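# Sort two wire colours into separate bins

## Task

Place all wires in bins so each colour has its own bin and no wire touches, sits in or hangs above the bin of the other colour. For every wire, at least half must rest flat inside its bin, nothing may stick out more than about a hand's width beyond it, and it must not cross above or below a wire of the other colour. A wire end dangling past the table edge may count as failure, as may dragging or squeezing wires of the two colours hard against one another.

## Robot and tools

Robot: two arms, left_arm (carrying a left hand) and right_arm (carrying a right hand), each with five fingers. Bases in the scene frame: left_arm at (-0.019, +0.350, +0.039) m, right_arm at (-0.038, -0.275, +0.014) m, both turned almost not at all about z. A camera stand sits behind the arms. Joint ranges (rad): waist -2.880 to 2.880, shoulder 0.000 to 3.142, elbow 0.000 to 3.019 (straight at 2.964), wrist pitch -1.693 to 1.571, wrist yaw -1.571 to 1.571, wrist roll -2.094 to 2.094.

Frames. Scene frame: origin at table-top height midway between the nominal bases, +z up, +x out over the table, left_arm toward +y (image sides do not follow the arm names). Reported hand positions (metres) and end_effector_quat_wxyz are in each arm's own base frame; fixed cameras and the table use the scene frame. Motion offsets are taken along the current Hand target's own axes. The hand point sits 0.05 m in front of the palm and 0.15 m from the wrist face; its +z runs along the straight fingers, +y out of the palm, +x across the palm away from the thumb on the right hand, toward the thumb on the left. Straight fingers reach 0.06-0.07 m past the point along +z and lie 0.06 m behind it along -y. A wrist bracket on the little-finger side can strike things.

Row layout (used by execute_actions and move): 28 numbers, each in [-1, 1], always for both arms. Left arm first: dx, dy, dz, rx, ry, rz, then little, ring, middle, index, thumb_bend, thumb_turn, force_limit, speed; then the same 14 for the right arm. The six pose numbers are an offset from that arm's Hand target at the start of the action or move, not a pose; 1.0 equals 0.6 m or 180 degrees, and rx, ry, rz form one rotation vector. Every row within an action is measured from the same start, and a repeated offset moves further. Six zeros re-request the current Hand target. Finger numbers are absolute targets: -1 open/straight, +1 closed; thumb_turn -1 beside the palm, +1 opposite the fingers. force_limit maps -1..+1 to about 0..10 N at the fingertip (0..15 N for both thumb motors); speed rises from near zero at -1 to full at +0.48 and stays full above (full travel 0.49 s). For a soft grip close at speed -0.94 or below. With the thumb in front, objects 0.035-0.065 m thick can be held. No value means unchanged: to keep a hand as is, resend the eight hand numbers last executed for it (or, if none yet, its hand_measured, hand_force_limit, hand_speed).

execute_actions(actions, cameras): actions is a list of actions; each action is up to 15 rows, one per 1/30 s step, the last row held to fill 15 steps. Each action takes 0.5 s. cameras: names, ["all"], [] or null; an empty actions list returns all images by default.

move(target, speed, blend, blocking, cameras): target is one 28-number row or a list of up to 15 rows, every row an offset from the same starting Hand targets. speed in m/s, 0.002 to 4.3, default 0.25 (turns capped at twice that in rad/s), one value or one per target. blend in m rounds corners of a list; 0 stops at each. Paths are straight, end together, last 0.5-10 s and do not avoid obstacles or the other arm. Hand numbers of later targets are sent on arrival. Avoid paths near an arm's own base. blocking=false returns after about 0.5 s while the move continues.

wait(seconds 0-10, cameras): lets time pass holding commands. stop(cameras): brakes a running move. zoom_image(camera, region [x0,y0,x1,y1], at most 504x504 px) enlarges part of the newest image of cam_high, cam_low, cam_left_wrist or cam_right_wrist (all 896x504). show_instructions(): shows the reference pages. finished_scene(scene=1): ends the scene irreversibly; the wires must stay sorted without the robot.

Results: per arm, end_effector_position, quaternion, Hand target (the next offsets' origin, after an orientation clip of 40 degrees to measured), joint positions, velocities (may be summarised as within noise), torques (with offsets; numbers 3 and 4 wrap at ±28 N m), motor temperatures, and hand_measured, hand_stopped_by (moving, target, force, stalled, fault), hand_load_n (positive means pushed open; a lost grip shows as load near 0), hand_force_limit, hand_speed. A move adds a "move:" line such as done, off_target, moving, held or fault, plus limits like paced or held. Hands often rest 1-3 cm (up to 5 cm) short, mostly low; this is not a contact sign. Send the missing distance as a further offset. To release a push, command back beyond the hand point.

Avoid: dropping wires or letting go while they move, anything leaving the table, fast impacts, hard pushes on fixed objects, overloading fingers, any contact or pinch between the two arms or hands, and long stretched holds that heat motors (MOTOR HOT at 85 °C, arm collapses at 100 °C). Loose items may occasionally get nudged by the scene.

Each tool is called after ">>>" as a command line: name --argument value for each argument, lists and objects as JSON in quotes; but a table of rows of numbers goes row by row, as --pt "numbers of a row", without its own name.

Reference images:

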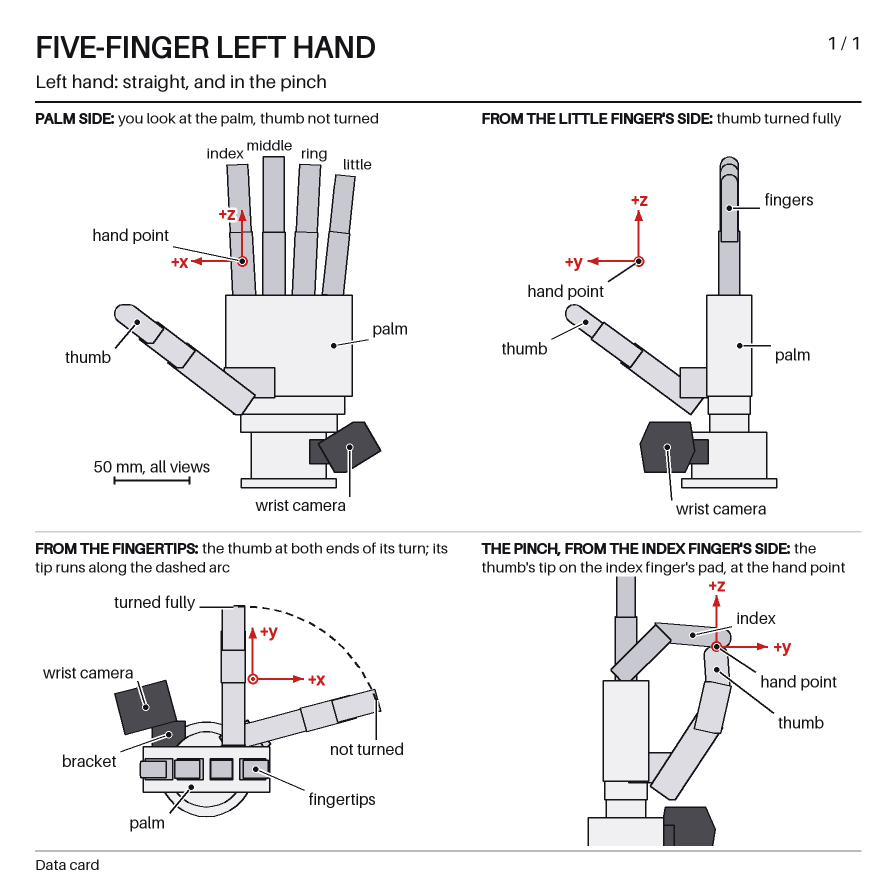

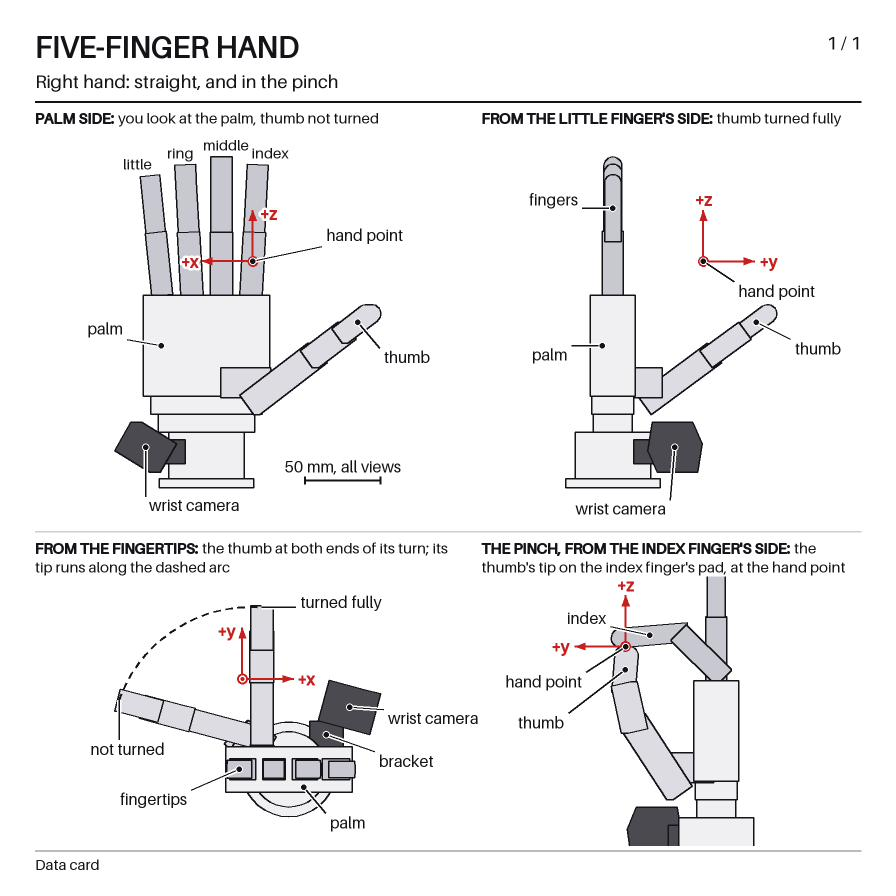

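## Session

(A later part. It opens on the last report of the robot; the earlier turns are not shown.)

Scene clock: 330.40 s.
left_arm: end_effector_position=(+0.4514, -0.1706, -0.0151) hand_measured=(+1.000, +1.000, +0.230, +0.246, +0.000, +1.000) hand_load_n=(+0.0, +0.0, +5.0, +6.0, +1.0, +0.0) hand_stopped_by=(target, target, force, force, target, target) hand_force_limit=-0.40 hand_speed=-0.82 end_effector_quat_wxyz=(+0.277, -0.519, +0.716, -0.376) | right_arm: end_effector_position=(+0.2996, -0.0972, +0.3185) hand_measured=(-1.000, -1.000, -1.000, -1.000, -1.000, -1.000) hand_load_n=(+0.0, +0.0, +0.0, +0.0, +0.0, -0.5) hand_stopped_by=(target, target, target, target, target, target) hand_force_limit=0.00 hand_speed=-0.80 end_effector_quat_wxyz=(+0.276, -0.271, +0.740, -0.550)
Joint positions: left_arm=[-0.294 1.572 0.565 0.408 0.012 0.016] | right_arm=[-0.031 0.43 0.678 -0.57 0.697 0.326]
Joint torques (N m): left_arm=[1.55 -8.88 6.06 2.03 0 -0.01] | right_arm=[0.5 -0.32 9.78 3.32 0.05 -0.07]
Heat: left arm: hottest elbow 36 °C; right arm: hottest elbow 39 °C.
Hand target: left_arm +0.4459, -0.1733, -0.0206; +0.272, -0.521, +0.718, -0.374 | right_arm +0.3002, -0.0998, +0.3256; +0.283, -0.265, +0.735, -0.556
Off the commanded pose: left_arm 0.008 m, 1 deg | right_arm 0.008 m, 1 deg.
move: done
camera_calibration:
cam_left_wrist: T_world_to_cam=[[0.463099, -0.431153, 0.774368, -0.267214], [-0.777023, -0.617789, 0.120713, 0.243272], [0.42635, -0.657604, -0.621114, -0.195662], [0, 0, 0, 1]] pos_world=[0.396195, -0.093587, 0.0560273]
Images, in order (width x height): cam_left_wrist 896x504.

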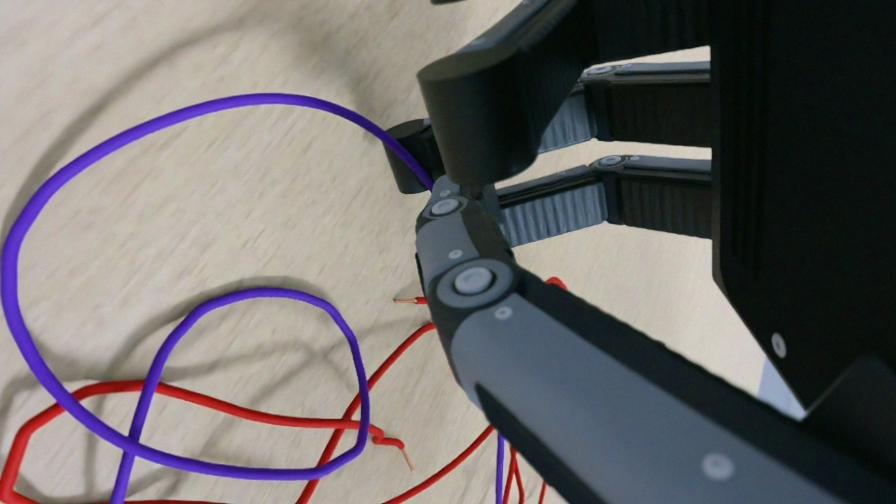

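>>> move --target '[0, -0.1092, -0.0765, 0, 0, 0, 1, 1, 0.6, 0.6, 0.0, 1, -0.4, -0.82, 0, 0, 0, 0, 0, 0, -1, -1, -1, -1, -1, -1, 0, -0.8]' --speed 0.06 --cameras '["cam_high", "cam_low", "cam_left_wrist"]'

Scene clock: 338.87 s.
left_arm: end_effector_position=(+0.4288, -0.1638, +0.0401) hand_measured=(+1.000, +1.000, +0.230, +0.246, +0.000, +1.000) hand_load_n=(+0.0, +0.0, +5.0, +6.0, +1.0, +0.0) hand_stopped_by=(target, target, force, force, target, target) hand_force_limit=-0.40 hand_speed=-0.82 end_effector_quat_wxyz=(+0.264, -0.525, +0.725, -0.359) | right_arm: end_effector_position=(+0.2996, -0.0972, +0.3185) hand_measured=(-1.000, -1.000, -1.000, -1.000, -1.000, -1.000) hand_load_n=(+0.0, +0.0, -0.5, +0.0, +0.0, -0.5) hand_stopped_by=(target, target, target, target, target, target) hand_force_limit=0.00 hand_speed=-0.80 end_effector_quat_wxyz=(+0.276, -0.271, +0.740, -0.550)
Joint positions: left_arm=[-0.294 1.351 0.584 0.12 0.012 0.016] | right_arm=[-0.031 0.43 0.678 -0.57 0.697 0.326]
Joint torques (N m): left_arm=[1.03 -8.47 12.07 1.26 0.07 0] | right_arm=[0.5 -0.32 9.78 3.32 0.05 -0.07]
Heat: left arm: hottest elbow 36 °C; right arm: hottest elbow 39 °C.
Hand target: left_arm +0.4460, -0.1733, +0.0595; +0.272, -0.521, +0.718, -0.374 | right_arm +0.3002, -0.0998, +0.3256; +0.283, -0.265, +0.735, -0.556
Off the commanded pose: left_arm 0.027 m, 2 deg | right_arm 0.008 m, 1 deg.
move: off_target (left_arm)
camera_calibration:
cam_left_wrist: T_world_to_cam=[[0.497517, -0.441626, 0.746621, -0.311947], [-0.770981, -0.6196, 0.147257, 0.219362], [0.397574, -0.648893, -0.648747, -0.132488], [0, 0, 0, 1]] pos_world=[0.376997, -0.0878178, 0.114653]
Images, in order (width x height): cam_high 896x504, cam_low 896x504, cam_left_wrist 896x504.

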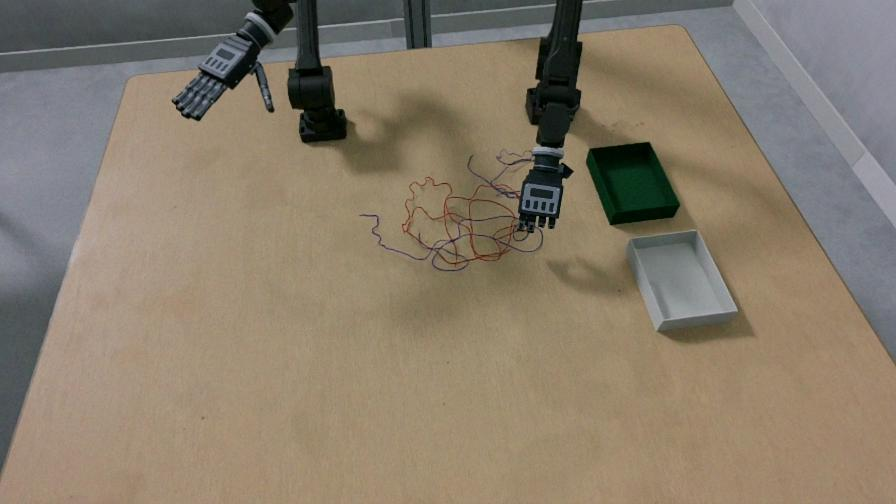

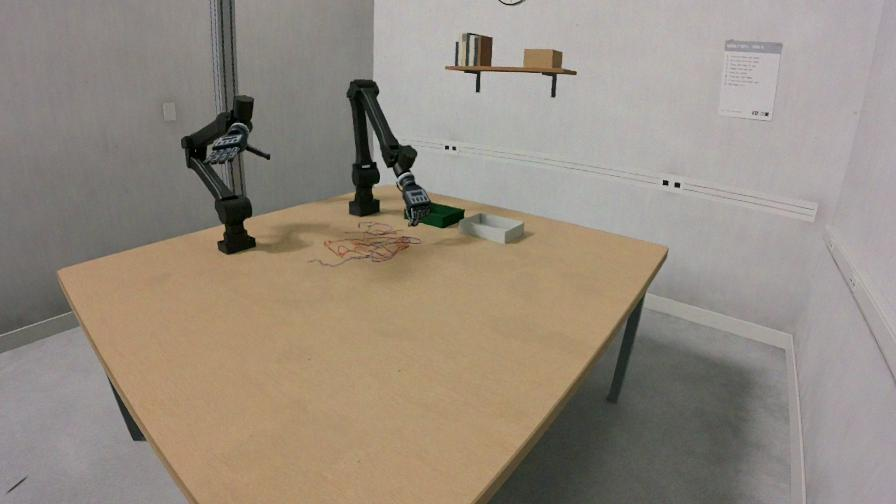

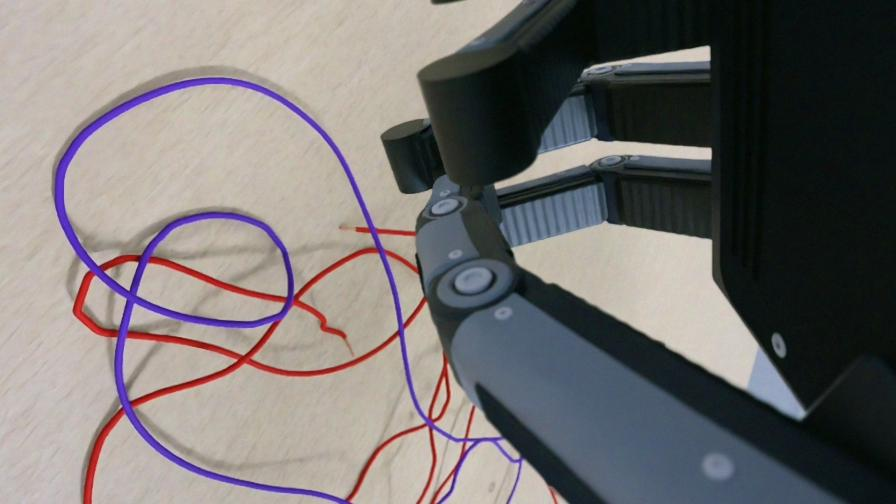

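>>> move --target '[-0.0163, 0.0567, -0.0097, 0.0830, -0.0642, -0.0334, 1, 1, -0.4, -0.4, -0.15, 1, -0.4, 0, 0, 0, 0, 0, 0, 0, -1, -1, -1, -1, -1, -1, 0, -0.8]' --speed 0.1 --cameras '["cam_left_wrist"]'

Scene clock: 379.87 s.
left_arm: end_effector_position=(+0.4310, -0.1543, +0.0427) hand_measured=(+1.000, +1.000, -0.400, -0.400, -0.150, +1.000) hand_load_n=(+0.0, +0.0, +0.0, +0.0, +0.0, +0.0) hand_stopped_by=(target, target, target, target, target, target) hand_force_limit=-0.40 hand_speed=0.00 end_effector_quat_wxyz=(+0.393, -0.551, +0.602, -0.424) | right_arm: end_effector_position=(+0.2996, -0.0972, +0.3185) hand_measured=(-1.000, -1.000, -1.000, -1.000, -1.000, -1.000) hand_load_n=(+0.0, +0.0, +0.0, +0.0, +0.0, +0.0) hand_stopped_by=(target, target, target, target, target, target) hand_force_limit=0.00 hand_speed=-0.80 end_effector_quat_wxyz=(+0.276, -0.271, +0.740, -0.550)
Joint positions: left_arm=[-0.386 1.397 0.377 0.667 -0.286 -0.098] | right_arm=[-0.031 0.43 0.678 -0.57 0.697 0.326]
Joint torques (N m): left_arm=[1.03 -5.66 5.83 2.74 -0.04 -0.03] | right_arm=[0.5 -0.32 9.78 3.3 0.05 -0.07]
Heat: left arm: hottest elbow 40 °C; right arm: hottest elbow 39 °C.
Hand target: left_arm +0.4259, -0.1565, +0.0349; +0.388, -0.553, +0.604, -0.423 | right_arm +0.3002, -0.0998, +0.3256; +0.283, -0.265, +0.735, -0.556
Off the commanded pose: left_arm 0.009 m, 1 deg | right_arm 0.008 m, 1 deg.
move: done
camera_calibration:
cam_left_wrist: T_world_to_cam=[[0.329956, -0.295836, 0.896443, -0.222409], [-0.630626, -0.775719, -0.0238801, 0.149302], [0.702453, -0.557441, -0.442515, -0.251624], [0, 0, 0, 1]] pos_world=[0.344293, -0.090246, 0.0915951]
Images, in order (width x height): cam_left_wrist 896x504.

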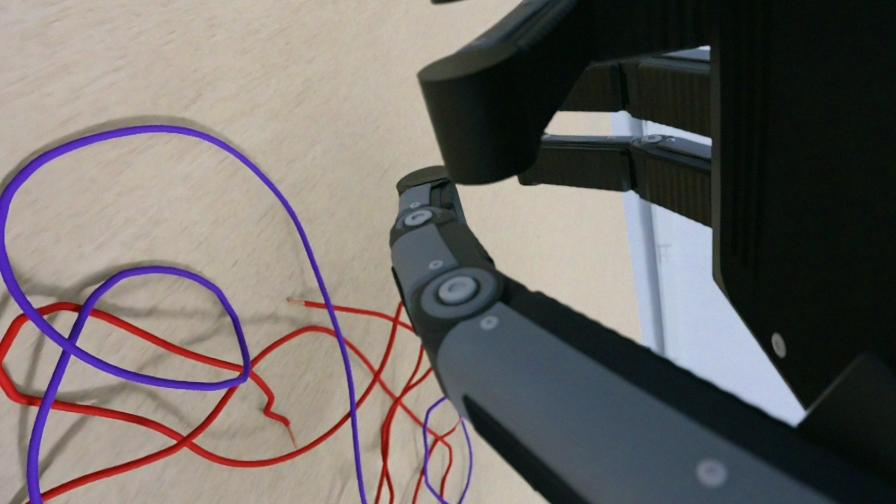

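>>> move --target '[0, 0.1056, 0.0381, 0, 0, 0, 1, 1, -0.4, -0.4, -0.15, 1, -0.4, 0, 0, 0, 0, 0, 0, 0, -1, -1, -1, -1, -1, -1, 0, -0.8]' --speed 0.06 --cameras '["cam_left_wrist"]'

Scene clock: 388.17 s.
left_arm: end_effector_position=(+0.4311, -0.1544, -0.0263) hand_measured=(+1.000, +1.000, -0.400, -0.400, -0.150, +1.000) hand_load_n=(+0.0, +0.0, +0.0, +0.0, +0.0, +0.0) hand_stopped_by=(target, target, target, target, target, target) hand_force_limit=-0.40 hand_speed=0.00 end_effector_quat_wxyz=(+0.392, -0.552, +0.602, -0.424) | right_arm: end_effector_position=(+0.2996, -0.0972, +0.3185) hand_measured=(-1.000, -1.000, -1.000, -1.000, -1.000, -1.000) hand_load_n=(+0.0, +0.0, +0.0, +0.0, +0.0, +0.0) hand_stopped_by=(target, target, target, target, target, target) hand_force_limit=0.00 hand_speed=-0.80 end_effector_quat_wxyz=(+0.276, -0.271, +0.740, -0.550)
Joint positions: left_arm=[-0.386 1.719 0.355 1.01 -0.286 -0.099] | right_arm=[-0.031 0.43 0.678 -0.57 0.697 0.326]
Joint torques (N m): left_arm=[1.26 -7.94 3.15 2.71 -0.06 0.03] | right_arm=[0.5 -0.32 9.77 3.29 0.05 -0.07]
Heat: left arm: hottest elbow 39 °C; right arm: hottest elbow 40 °C.
Hand target: left_arm +0.4257, -0.1564, -0.0325; +0.388, -0.553, +0.604, -0.423 | right_arm +0.3002, -0.0998, +0.3256; +0.283, -0.265, +0.735, -0.556
Off the commanded pose: left_arm 0.008 m, 1 deg | right_arm 0.008 m, 1 deg.
move: done
camera_calibration:
cam_left_wrist: T_world_to_cam=[[0.331384, -0.295554, 0.896009, -0.161256], [-0.630478, -0.775874, -0.0227482, 0.147556], [0.701914, -0.557375, -0.443453, -0.281984], [0, 0, 0, 1]] pos_world=[0.344396, -0.0903458, 0.0227966]
Images, in order (width x height): cam_left_wrist 896x504.

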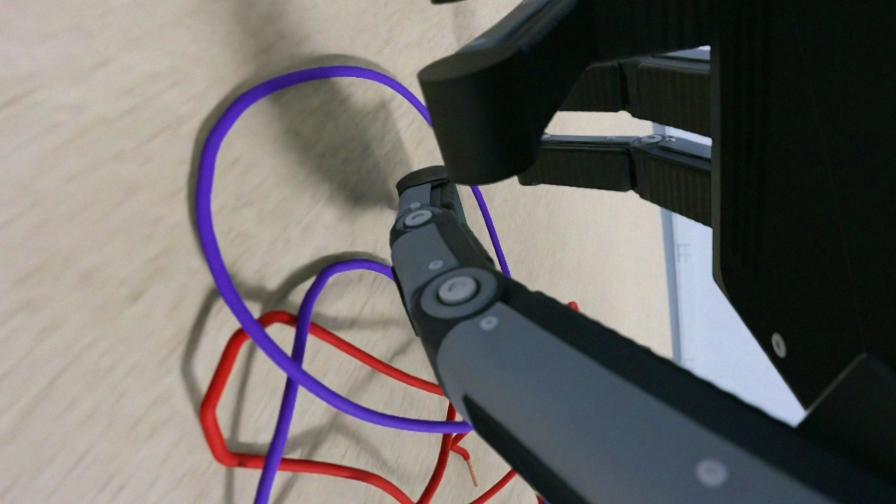

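>>> move --target '[0, -0.003, -0.001, 0, 0, 0, 1, 1, 0.65, 0.65, -0.14, 1, -0.4, -0.82, 0, 0, 0, 0, 0, 0, -1, -1, -1, -1, -1, -1, 0, -0.8]' --speed 0.06 --cameras '["cam_left_wrist"]'

>>> zoom_image --camera "cam_left_wrist" --region '[370, 90, 570, 310]'

Scene clock: 397.00 s.
left_arm: end_effector_position=(+0.4327, -0.1548, -0.0236) hand_measured=(+1.000, +1.000, +0.246, +0.246, -0.140, +1.000) hand_load_n=(+0.0, +0.0, +6.0, +3.0, +1.5, -0.5) hand_stopped_by=(target, target, force, force, target, target) hand_force_limit=-0.40 hand_speed=-0.82 end_effector_quat_wxyz=(-0.394, +0.551, -0.598, +0.428) | right_arm: end_effector_position=(+0.2996, -0.0972, +0.3185) hand_measured=(-1.000, -1.000, -1.000, -1.000, -1.000, -1.000) hand_load_n=(+0.0, +0.0, +0.0, +0.0, +0.0, -0.5) hand_stopped_by=(target, target, target, target, target, target) hand_force_limit=0.00 hand_speed=-0.80 end_effector_quat_wxyz=(+0.276, -0.271, +0.740, -0.550)
Joint positions: left_arm=[-0.386 1.719 0.355 1.021 -0.287 -0.101] | right_arm=[-0.031 0.43 0.678 -0.57 0.697 0.326]
Joint torques (N m): left_arm=[1.38 -8.12 3.19 1.87 0.03 -0.02] | right_arm=[0.5 -0.32 9.77 3.32 0.06 -0.07]
Heat: left arm: hottest elbow 38 °C; right arm: hottest elbow 40 °C.
Hand target: left_arm +0.4257, -0.1564, -0.0307; -0.388, +0.553, -0.604, +0.423 | right_arm +0.3002, -0.0998, +0.3256; +0.283, -0.265, +0.735, -0.556
Off the commanded pose: left_arm 0.010 m, 1 deg | right_arm 0.008 m, 1 deg.
move: done
camera_calibration:
cam_left_wrist: T_world_to_cam=[[0.322724, -0.290027, 0.900963, -0.159564], [-0.628627, -0.777303, -0.0250461, 0.147187], [0.707585, -0.558287, -0.433173, -0.284565], [0, 0, 0, 1]] pos_world=[0.345374, -0.0907374, 0.0241816]
Images, in order (width x height): cam_left_wrist 896x504.

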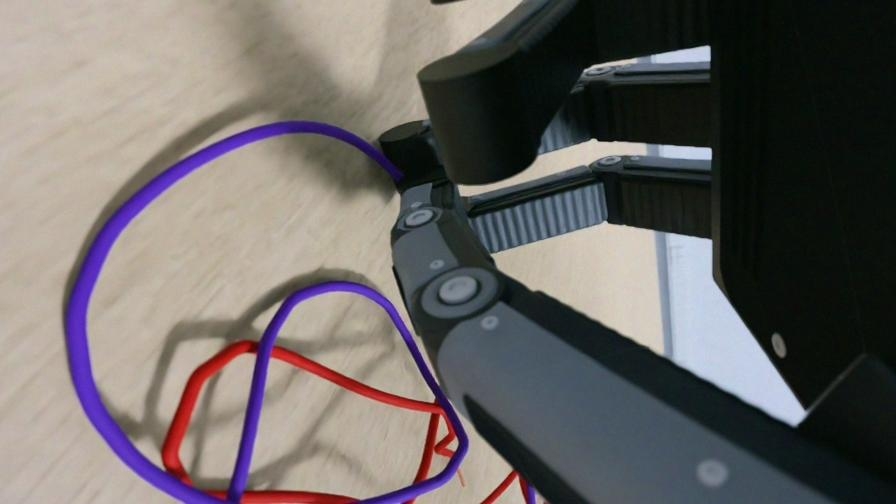

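Scaled by 2.291 from the camera's 896x504 image, which has a finer 1280x720 frame.

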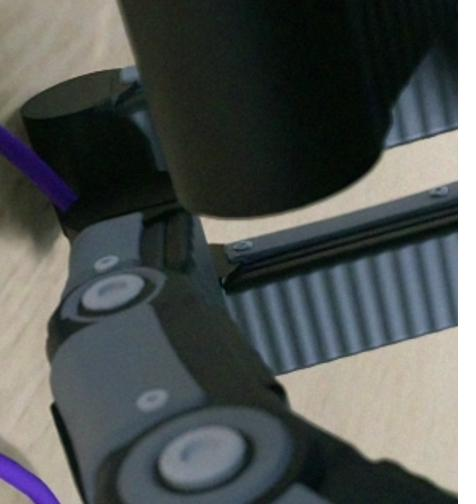

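>>> move --target '[0, -0.1253, -0.0456, 0, 0, 0, 1, 1, 0.65, 0.65, -0.14, 1, -0.4, -0.82, 0, 0, 0, 0, 0, 0, -1, -1, -1, -1, -1, -1, 0, -0.8]' --speed 0.06 --cameras '["cam_high", "cam_left_wrist"]'

Scene clock: 402.73 s.
left_arm: end_effector_position=(+0.4175, -0.1489, +0.0391) hand_measured=(+1.000, +1.000, +0.246, +0.246, -0.140, +1.000) hand_load_n=(+0.0, +0.0, +6.0, +3.0, +2.0, -0.5) hand_stopped_by=(target, target, force, force, target, target) hand_force_limit=-0.40 hand_speed=-0.82 end_effector_quat_wxyz=(+0.387, -0.556, +0.609, -0.413) | right_arm: end_effector_position=(+0.2996, -0.0972, +0.3185) hand_measured=(-1.000, -1.000, -1.000, -1.000, -1.000, -1.000) hand_load_n=(+0.0, +0.0, -0.5, +0.0, +0.0, +0.0) hand_stopped_by=(target, target, target, target, target, target) hand_force_limit=0.00 hand_speed=-0.80 end_effector_quat_wxyz=(+0.276, -0.271, +0.740, -0.550)
Joint positions: left_arm=[-0.386 1.356 0.353 0.62 -0.287 -0.101] | right_arm=[-0.031 0.43 0.678 -0.57 0.697 0.326]
Joint torques (N m): left_arm=[0.91 -7.36 8.87 1.52 -0.02 0.05] | right_arm=[0.5 -0.38 9.78 3.3 0.06 -0.07]
Heat: left arm: hottest elbow 37 °C; right arm: hottest elbow 40 °C.
Hand target: left_arm +0.4257, -0.1564, +0.0494; +0.388, -0.553, +0.604, -0.423 | right_arm +0.3002, -0.0998, +0.3256; +0.283, -0.265, +0.735, -0.556
Off the commanded pose: left_arm 0.015 m, 1 deg | right_arm 0.008 m, 1 deg.
move: off_target (left_arm)
camera_calibration:
cam_left_wrist: T_world_to_cam=[[0.355111, -0.303366, 0.884231, -0.224245], [-0.629632, -0.776773, -0.0136358, 0.14392], [0.690984, -0.551899, -0.46685, -0.234158], [0, 0, 0, 1]] pos_world=[0.332048, -0.0854666, 0.0909308]
Images, in order (width x height): cam_high 896x504, cam_left_wrist 896x504.

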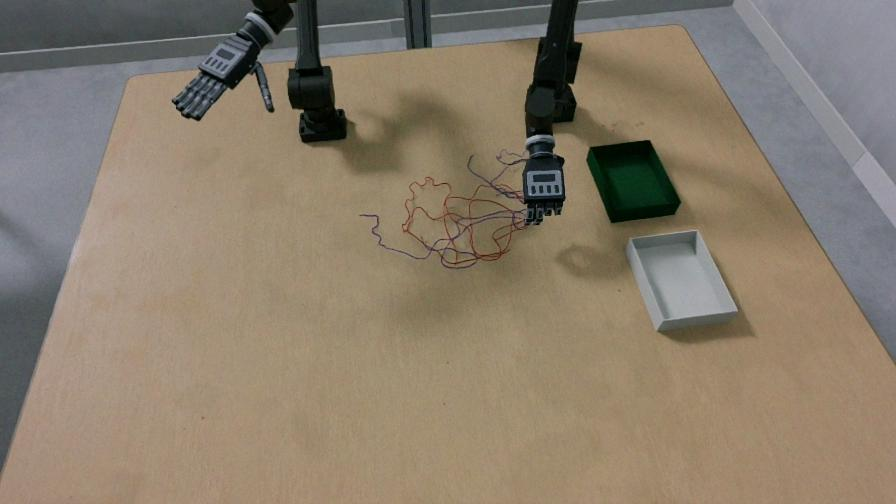

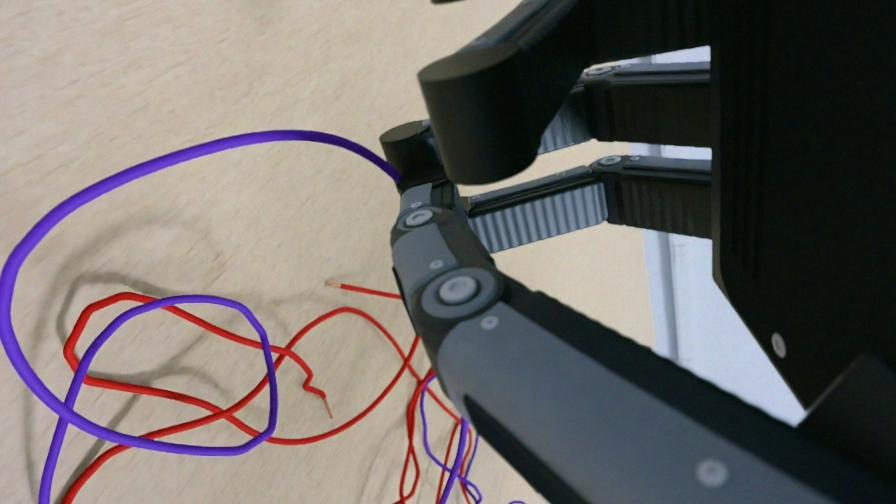

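>>> move --target '[0, -0.188, -0.0684, 0, 0, 0, 1, 1, 0.65, 0.65, -0.14, 1, -0.4, -0.82, 0, 0, 0, 0, 0, 0, -1, -1, -1, -1, -1, -1, 0, -0.8]' --speed 0.06 --cameras '["cam_high", "cam_left_wrist"]'

>>> zoom_image --camera "cam_high" --region '[340, 130, 600, 290]'

Scene clock: 408.53 s.
left_arm: end_effector_position=(+0.4110, -0.1464, +0.1404) hand_measured=(+1.000, +1.000, +0.246, +0.246, -0.140, +1.000) hand_load_n=(+0.0, +0.5, +5.5, +3.0, +1.5, -0.5) hand_stopped_by=(target, target, force, force, target, target) hand_force_limit=-0.40 hand_speed=-0.82 end_effector_quat_wxyz=(+0.382, -0.559, +0.616, -0.403) | right_arm: end_effector_position=(+0.2996, -0.0972, +0.3185) hand_measured=(-1.000, -1.000, -1.000, -1.000, -1.000, -1.000) hand_load_n=(+0.0, +0.0, +0.0, -0.5, +0.0, -0.5) hand_stopped_by=(target, target, target, target, target, target) hand_force_limit=0.00 hand_speed=-0.80 end_effector_quat_wxyz=(+0.276, -0.271, +0.740, -0.550)
Joint positions: left_arm=[-0.386 1.007 0.497 0.099 -0.287 -0.101] | right_arm=[-0.031 0.43 0.678 -0.57 0.697 0.326]
Joint torques (N m): left_arm=[1.73 -4.66 14.27 1.43 -0.01 0.03] | right_arm=[0.5 -0.32 9.78 3.3 0.06 -0.07]
Heat: left arm: hottest elbow 37 °C; right arm: hottest elbow 40 °C.
Hand target: left_arm +0.4256, -0.1566, +0.1694; +0.388, -0.553, +0.604, -0.423 | right_arm +0.3002, -0.0998, +0.3256; +0.283, -0.265, +0.735, -0.556
Off the commanded pose: left_arm 0.034 m, 3 deg | right_arm 0.008 m, 1 deg.
move: off_target (left_arm)
camera_calibration:
cam_left_wrist: T_world_to_cam=[[0.377291, -0.312567, 0.871753, -0.319566], [-0.630165, -0.776441, -0.00566059, 0.142282], [0.678634, -0.547212, -0.489913, -0.171918], [0, 0, 0, 1]] pos_world=[0.3269, -0.0834874, 0.195163]
Images, in order (width x height): cam_high 896x504, cam_left_wrist 896x504.

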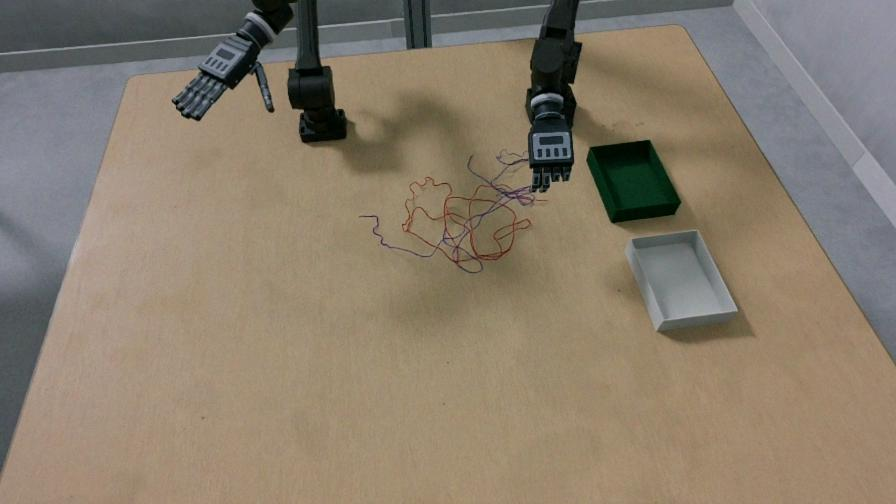

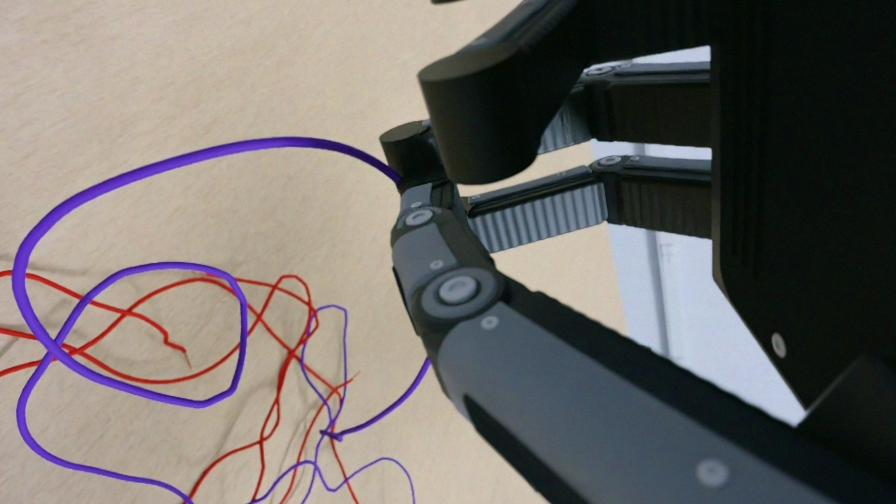

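Scaled by 1.938 from the camera's 896x504 image, which has a finer 1280x720 frame.

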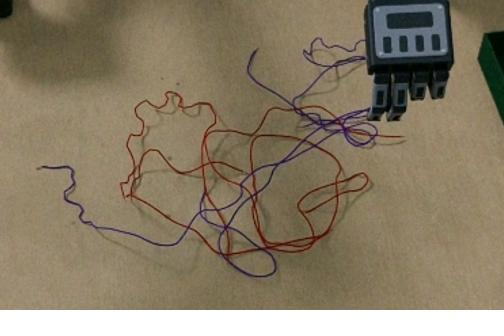

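>>> move --target '[0, -0.188, -0.0684, 0, 0, 0, 1, 1, 0.65, 0.65, -0.14, 1, -0.4, -0.82, 0, 0, 0, 0, 0, 0, -1, -1, -1, -1, -1, -1, 0, -0.8]' --speed 0.06 --cameras '["cam_high", "cam_left_wrist"]'

>>> zoom_image --camera "cam_high" --region '[340, 110, 600, 290]'

Scene clock: 415.83 s.
left_arm: end_effector_position=(+0.4169, -0.1488, +0.2549) hand_measured=(+1.000, +1.000, +0.246, +0.246, -0.140, +1.000) hand_load_n=(+0.0, +0.0, +6.0, +2.5, +2.0, -0.5) hand_stopped_by=(target, target, force, force, target, target) hand_force_limit=-0.40 hand_speed=-0.82 end_effector_quat_wxyz=(+0.381, -0.559, +0.617, -0.401) | right_arm: end_effector_position=(+0.2996, -0.0972, +0.3185) hand_measured=(-1.000, -1.000, -1.000, -1.000, -1.000, -1.000) hand_load_n=(+0.0, +0.0, +0.0, +0.0, +0.0, +0.0) hand_stopped_by=(target, target, target, target, target, target) hand_force_limit=0.00 hand_speed=-0.80 end_effector_quat_wxyz=(+0.276, -0.271, +0.740, -0.550)
Joint positions: left_arm=[-0.386 0.898 0.759 -0.276 -0.287 -0.101] | right_arm=[-0.031 0.43 0.678 -0.57 0.697 0.326]
Joint torques (N m): left_arm=[1.73 -4.84 15.75 1.59 0.02 0.04] | right_arm=[0.44 -0.32 9.78 3.3 0.06 -0.07]
Heat: left arm: hottest elbow 38 °C; right arm: hottest elbow 40 °C.
Hand target: left_arm +0.4256, -0.1566, +0.2895; +0.388, -0.553, +0.604, -0.423 | right_arm +0.3002, -0.0998, +0.3256; +0.283, -0.265, +0.735, -0.556
Off the commanded pose: left_arm 0.037 m, 3 deg | right_arm 0.008 m, 1 deg.
move: off_target (left_arm)
camera_calibration:
cam_left_wrist: T_world_to_cam=[[0.381053, -0.314051, 0.869581, -0.423529], [-0.630177, -0.77644, -0.00426696, 0.144411], [0.676517, -0.546364, -0.493772, -0.119165], [0, 0, 0, 1]] pos_world=[0.333009, -0.0859909, 0.310069]
Images, in order (width x height): cam_high 896x504, cam_left_wrist 896x504.

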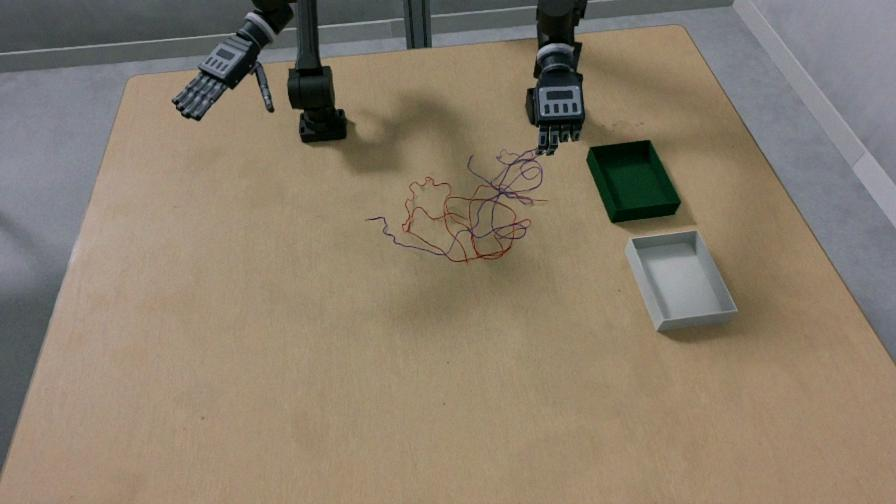

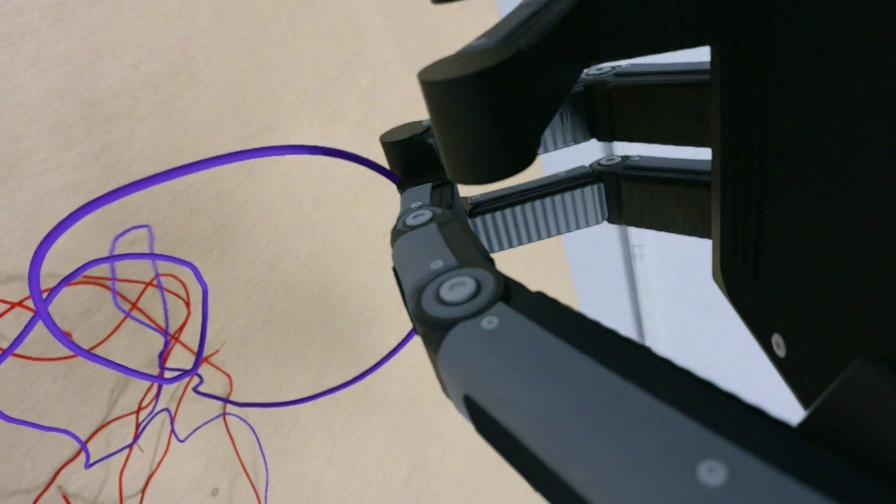

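Scaled by 1.938 from the camera's 896x504 image, which has a finer 1280x720 frame.

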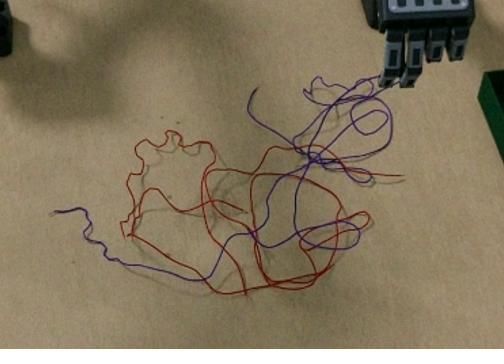

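>>> move --target '[0, -0.188, -0.0684, 0, 0, 0, 1, 1, 0.65, 0.65, -0.14, 1, -0.4, -0.82, 0, 0, 0, 0, 0, 0, -1, -1, -1, -1, -1, -1, 0, -0.8]' --speed 0.06 --cameras '["cam_high", "cam_left_wrist"]'

>>> zoom_image --camera "cam_high" --region '[340, 110, 600, 290]'

Scene clock: 422.03 s.
left_arm: end_effector_position=(+0.4203, -0.1502, +0.3810) hand_measured=(+1.000, +1.000, +0.246, +0.246, -0.140, +1.000) hand_load_n=(+0.0, +0.0, +5.5, +3.0, +1.5, +0.0) hand_stopped_by=(target, target, force, force, target, target) hand_force_limit=-0.40 hand_speed=-0.82 end_effector_quat_wxyz=(+0.384, -0.558, +0.613, -0.407) | right_arm: end_effector_position=(+0.2996, -0.0972, +0.3185) hand_measured=(-1.000, -1.000, -1.000, -1.000, -1.000, -1.000) hand_load_n=(+0.0, +0.0, +0.0, +0.0, +0.0, +0.0) hand_stopped_by=(target, target, target, target, target, target) hand_force_limit=0.00 hand_speed=-0.80 end_effector_quat_wxyz=(+0.276, -0.271, +0.740, -0.550)
Joint positions: left_arm=[-0.386 0.909 1.088 -0.579 -0.287 -0.101] | right_arm=[-0.031 0.43 0.678 -0.57 0.697 0.326]
Joint torques (N m): left_arm=[1.32 -3.43 15.84 1.55 -0.02 0.03] | right_arm=[0.44 -0.32 9.78 3.32 0.05 -0.07]
Heat: left arm: hottest elbow 39 °C; right arm: hottest elbow 40 °C.
Hand target: left_arm +0.4256, -0.1566, +0.4094; +0.388, -0.553, +0.604, -0.423 | right_arm +0.3002, -0.0998, +0.3256; +0.283, -0.265, +0.735, -0.556
Off the commanded pose: left_arm 0.030 m, 2 deg | right_arm 0.008 m, 1 deg.
move: off_target (left_arm)
camera_calibration:
cam_left_wrist: T_world_to_cam=[[0.369343, -0.309305, 0.876308, -0.531892], [-0.630075, -0.776488, -0.00851062, 0.147588], [0.683075, -0.548997, -0.481675, -0.0676927], [0, 0, 0, 1]] pos_world=[0.335681, -0.0870798, 0.434752]
Images, in order (width x height): cam_high 896x504, cam_left_wrist 896x504.

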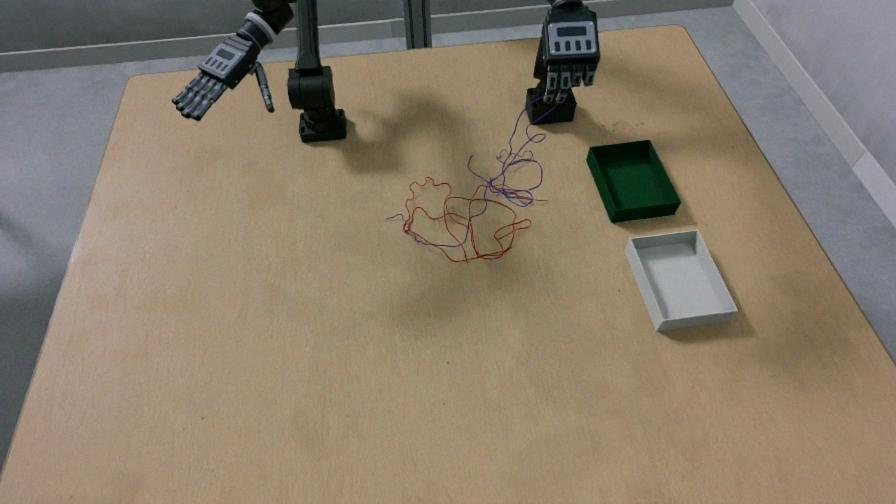

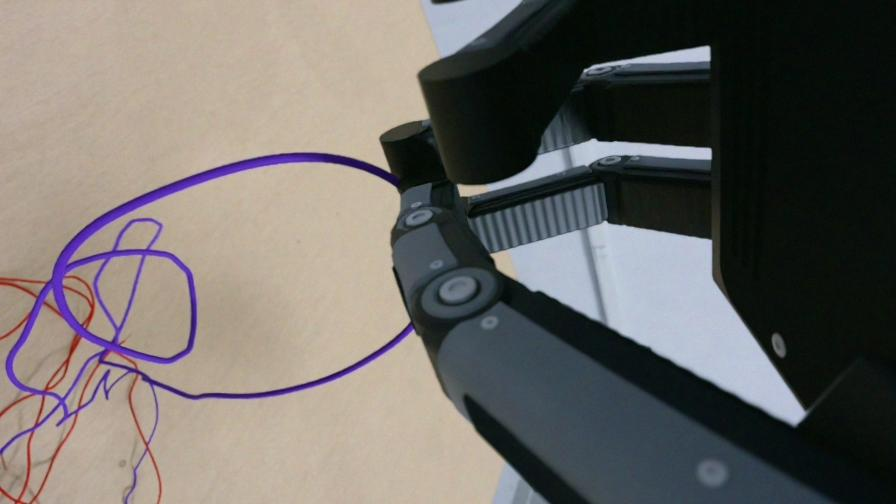

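Scaled by 1.938 from the camera's 896x504 image, which has a finer 1280x720 frame.

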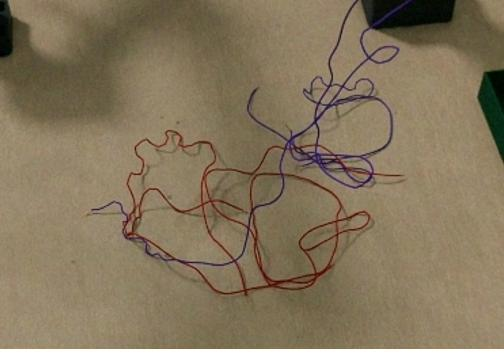

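>>> move --target '[0, -0.188, -0.0684, 0, 0, 0, 1, 1, 0.65, 0.65, -0.14, 1, -0.4, -0.82, 0, 0, 0, 0, 0, 0, -1, -1, -1, -1, -1, -1, 0, -0.8]' --speed 0.06 --cameras '["cam_high", "cam_low", "cam_left_wrist"]'

>>> zoom_image --camera "cam_high" --region '[340, 110, 600, 290]'

>>> zoom_image --camera "cam_low" --region '[300, 70, 540, 290]'

Scene clock: 430.27 s.
left_arm: end_effector_position=(+0.4246, -0.1521, +0.5054) hand_measured=(+1.000, +1.000, +0.246, +0.246, -0.140, +1.000) hand_load_n=(+0.0, +0.0, +5.5, +2.5, +2.0, +0.0) hand_stopped_by=(target, target, force, force, target, target) hand_force_limit=-0.40 hand_speed=-0.82 end_effector_quat_wxyz=(+0.385, -0.557, +0.612, -0.409) | right_arm: end_effector_position=(+0.2996, -0.0972, +0.3185) hand_measured=(-1.000, -1.000, -1.000, -1.000, -1.000, -1.000) hand_load_n=(+0.0, +0.0, +0.0, -0.5, +0.0, -0.5) hand_stopped_by=(target, target, target, target, target, target) hand_force_limit=0.00 hand_speed=-0.80 end_effector_quat_wxyz=(+0.276, -0.271, +0.740, -0.550)
Joint positions: left_arm=[-0.387 1.022 1.493 -0.867 -0.287 -0.101] | right_arm=[-0.031 0.43 0.678 -0.57 0.697 0.326]
Joint torques (N m): left_arm=[1.85 -3.9 14.56 1.48 -0.02 0.06] | right_arm=[0.5 -0.32 9.77 3.32 0.05 -0.07]
Heat: left arm: hottest elbow 42 °C; right arm: hottest elbow 40 °C.
Hand target: left_arm +0.4255, -0.1567, +0.5297; +0.388, -0.553, +0.604, -0.423 | right_arm +0.3002, -0.0998, +0.3256; +0.283, -0.265, +0.735, -0.556
Off the commanded pose: left_arm 0.025 m, 2 deg | right_arm 0.008 m, 1 deg.
move: off_target (left_arm)
camera_calibration:
cam_left_wrist: T_world_to_cam=[[0.365795, -0.308053, 0.878235, -0.642289], [-0.630371, -0.776233, -0.0097176, 0.150623], [0.684709, -0.550059, -0.47813, -0.0144269], [0, 0, 0, 1]] pos_world=[0.339773, -0.088876, 0.558647]
Images, in order (width x height): cam_high 896x504, cam_low 896x504, cam_left_wrist 896x504.

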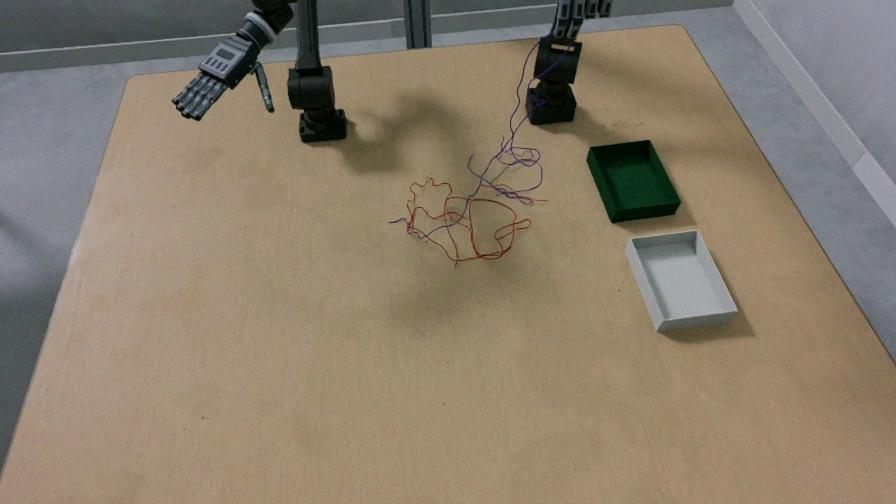

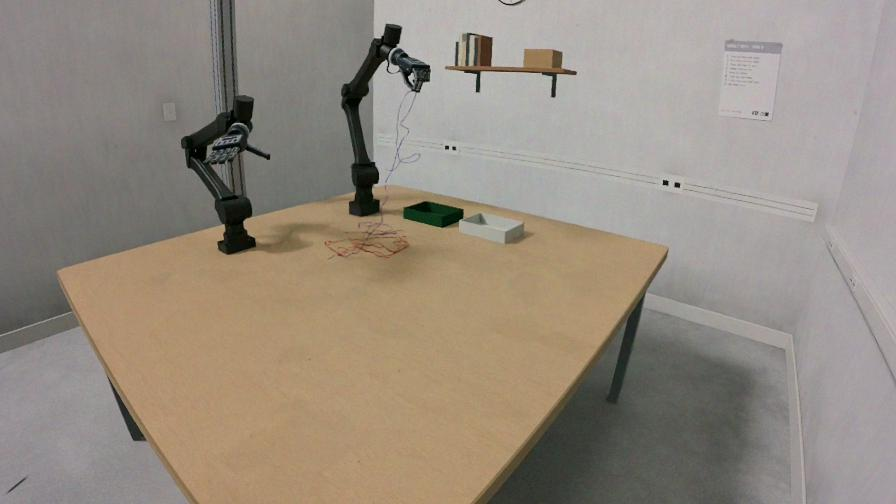

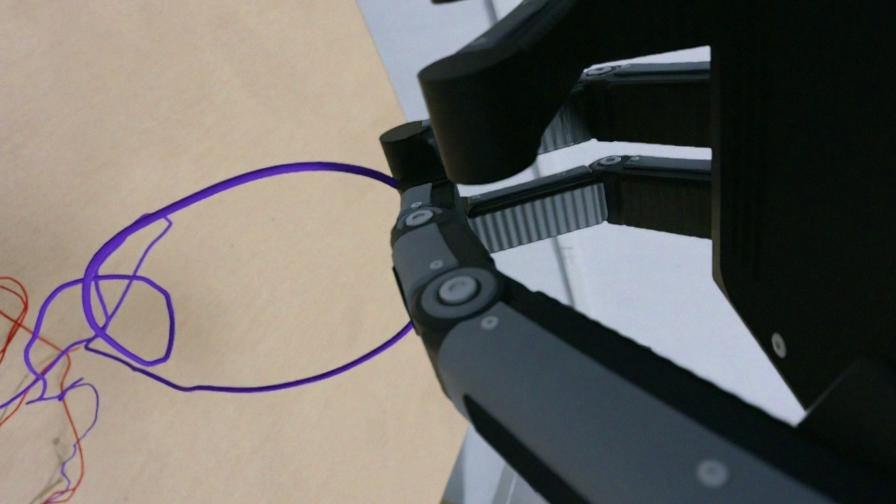

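Scaled by 1.938 from the camera's 896x504 image, which has a finer 1280x720 frame.

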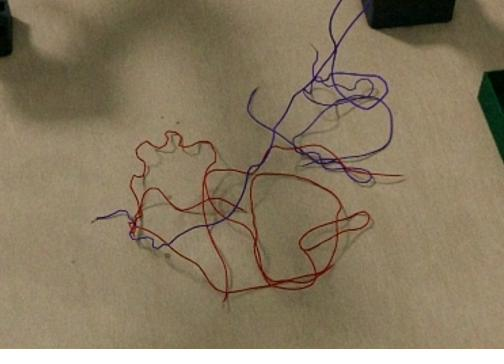

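Scaled by 2.100 from the camera's 896x504 image, which has a finer 1280x720 frame.

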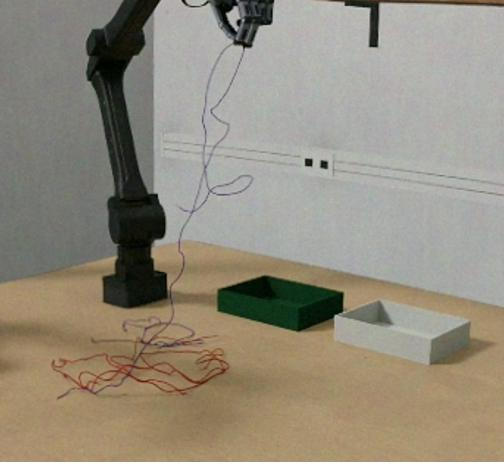

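>>> zoom_image --camera "cam_high" --region '[380, 170, 480, 270]'

>>> zoom_image --camera "cam_high" --region '[460, 130, 560, 220]'

Scaled by 5.040 from the camera's 896x504 image, which has a finer 1280x720 frame.

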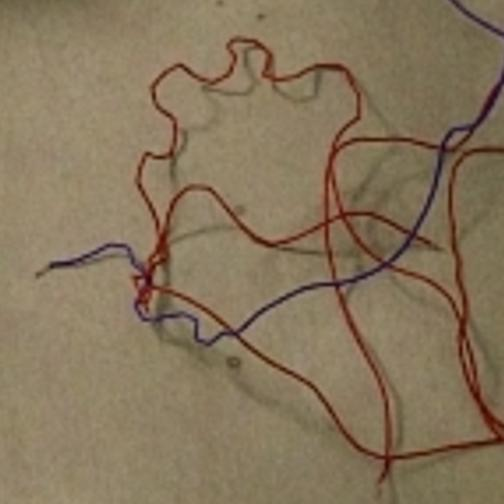

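Scaled by 5.040 from the camera's 896x504 image, which has a finer 1280x720 frame.

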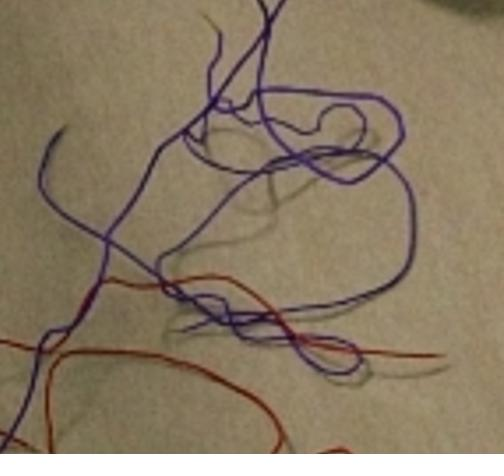

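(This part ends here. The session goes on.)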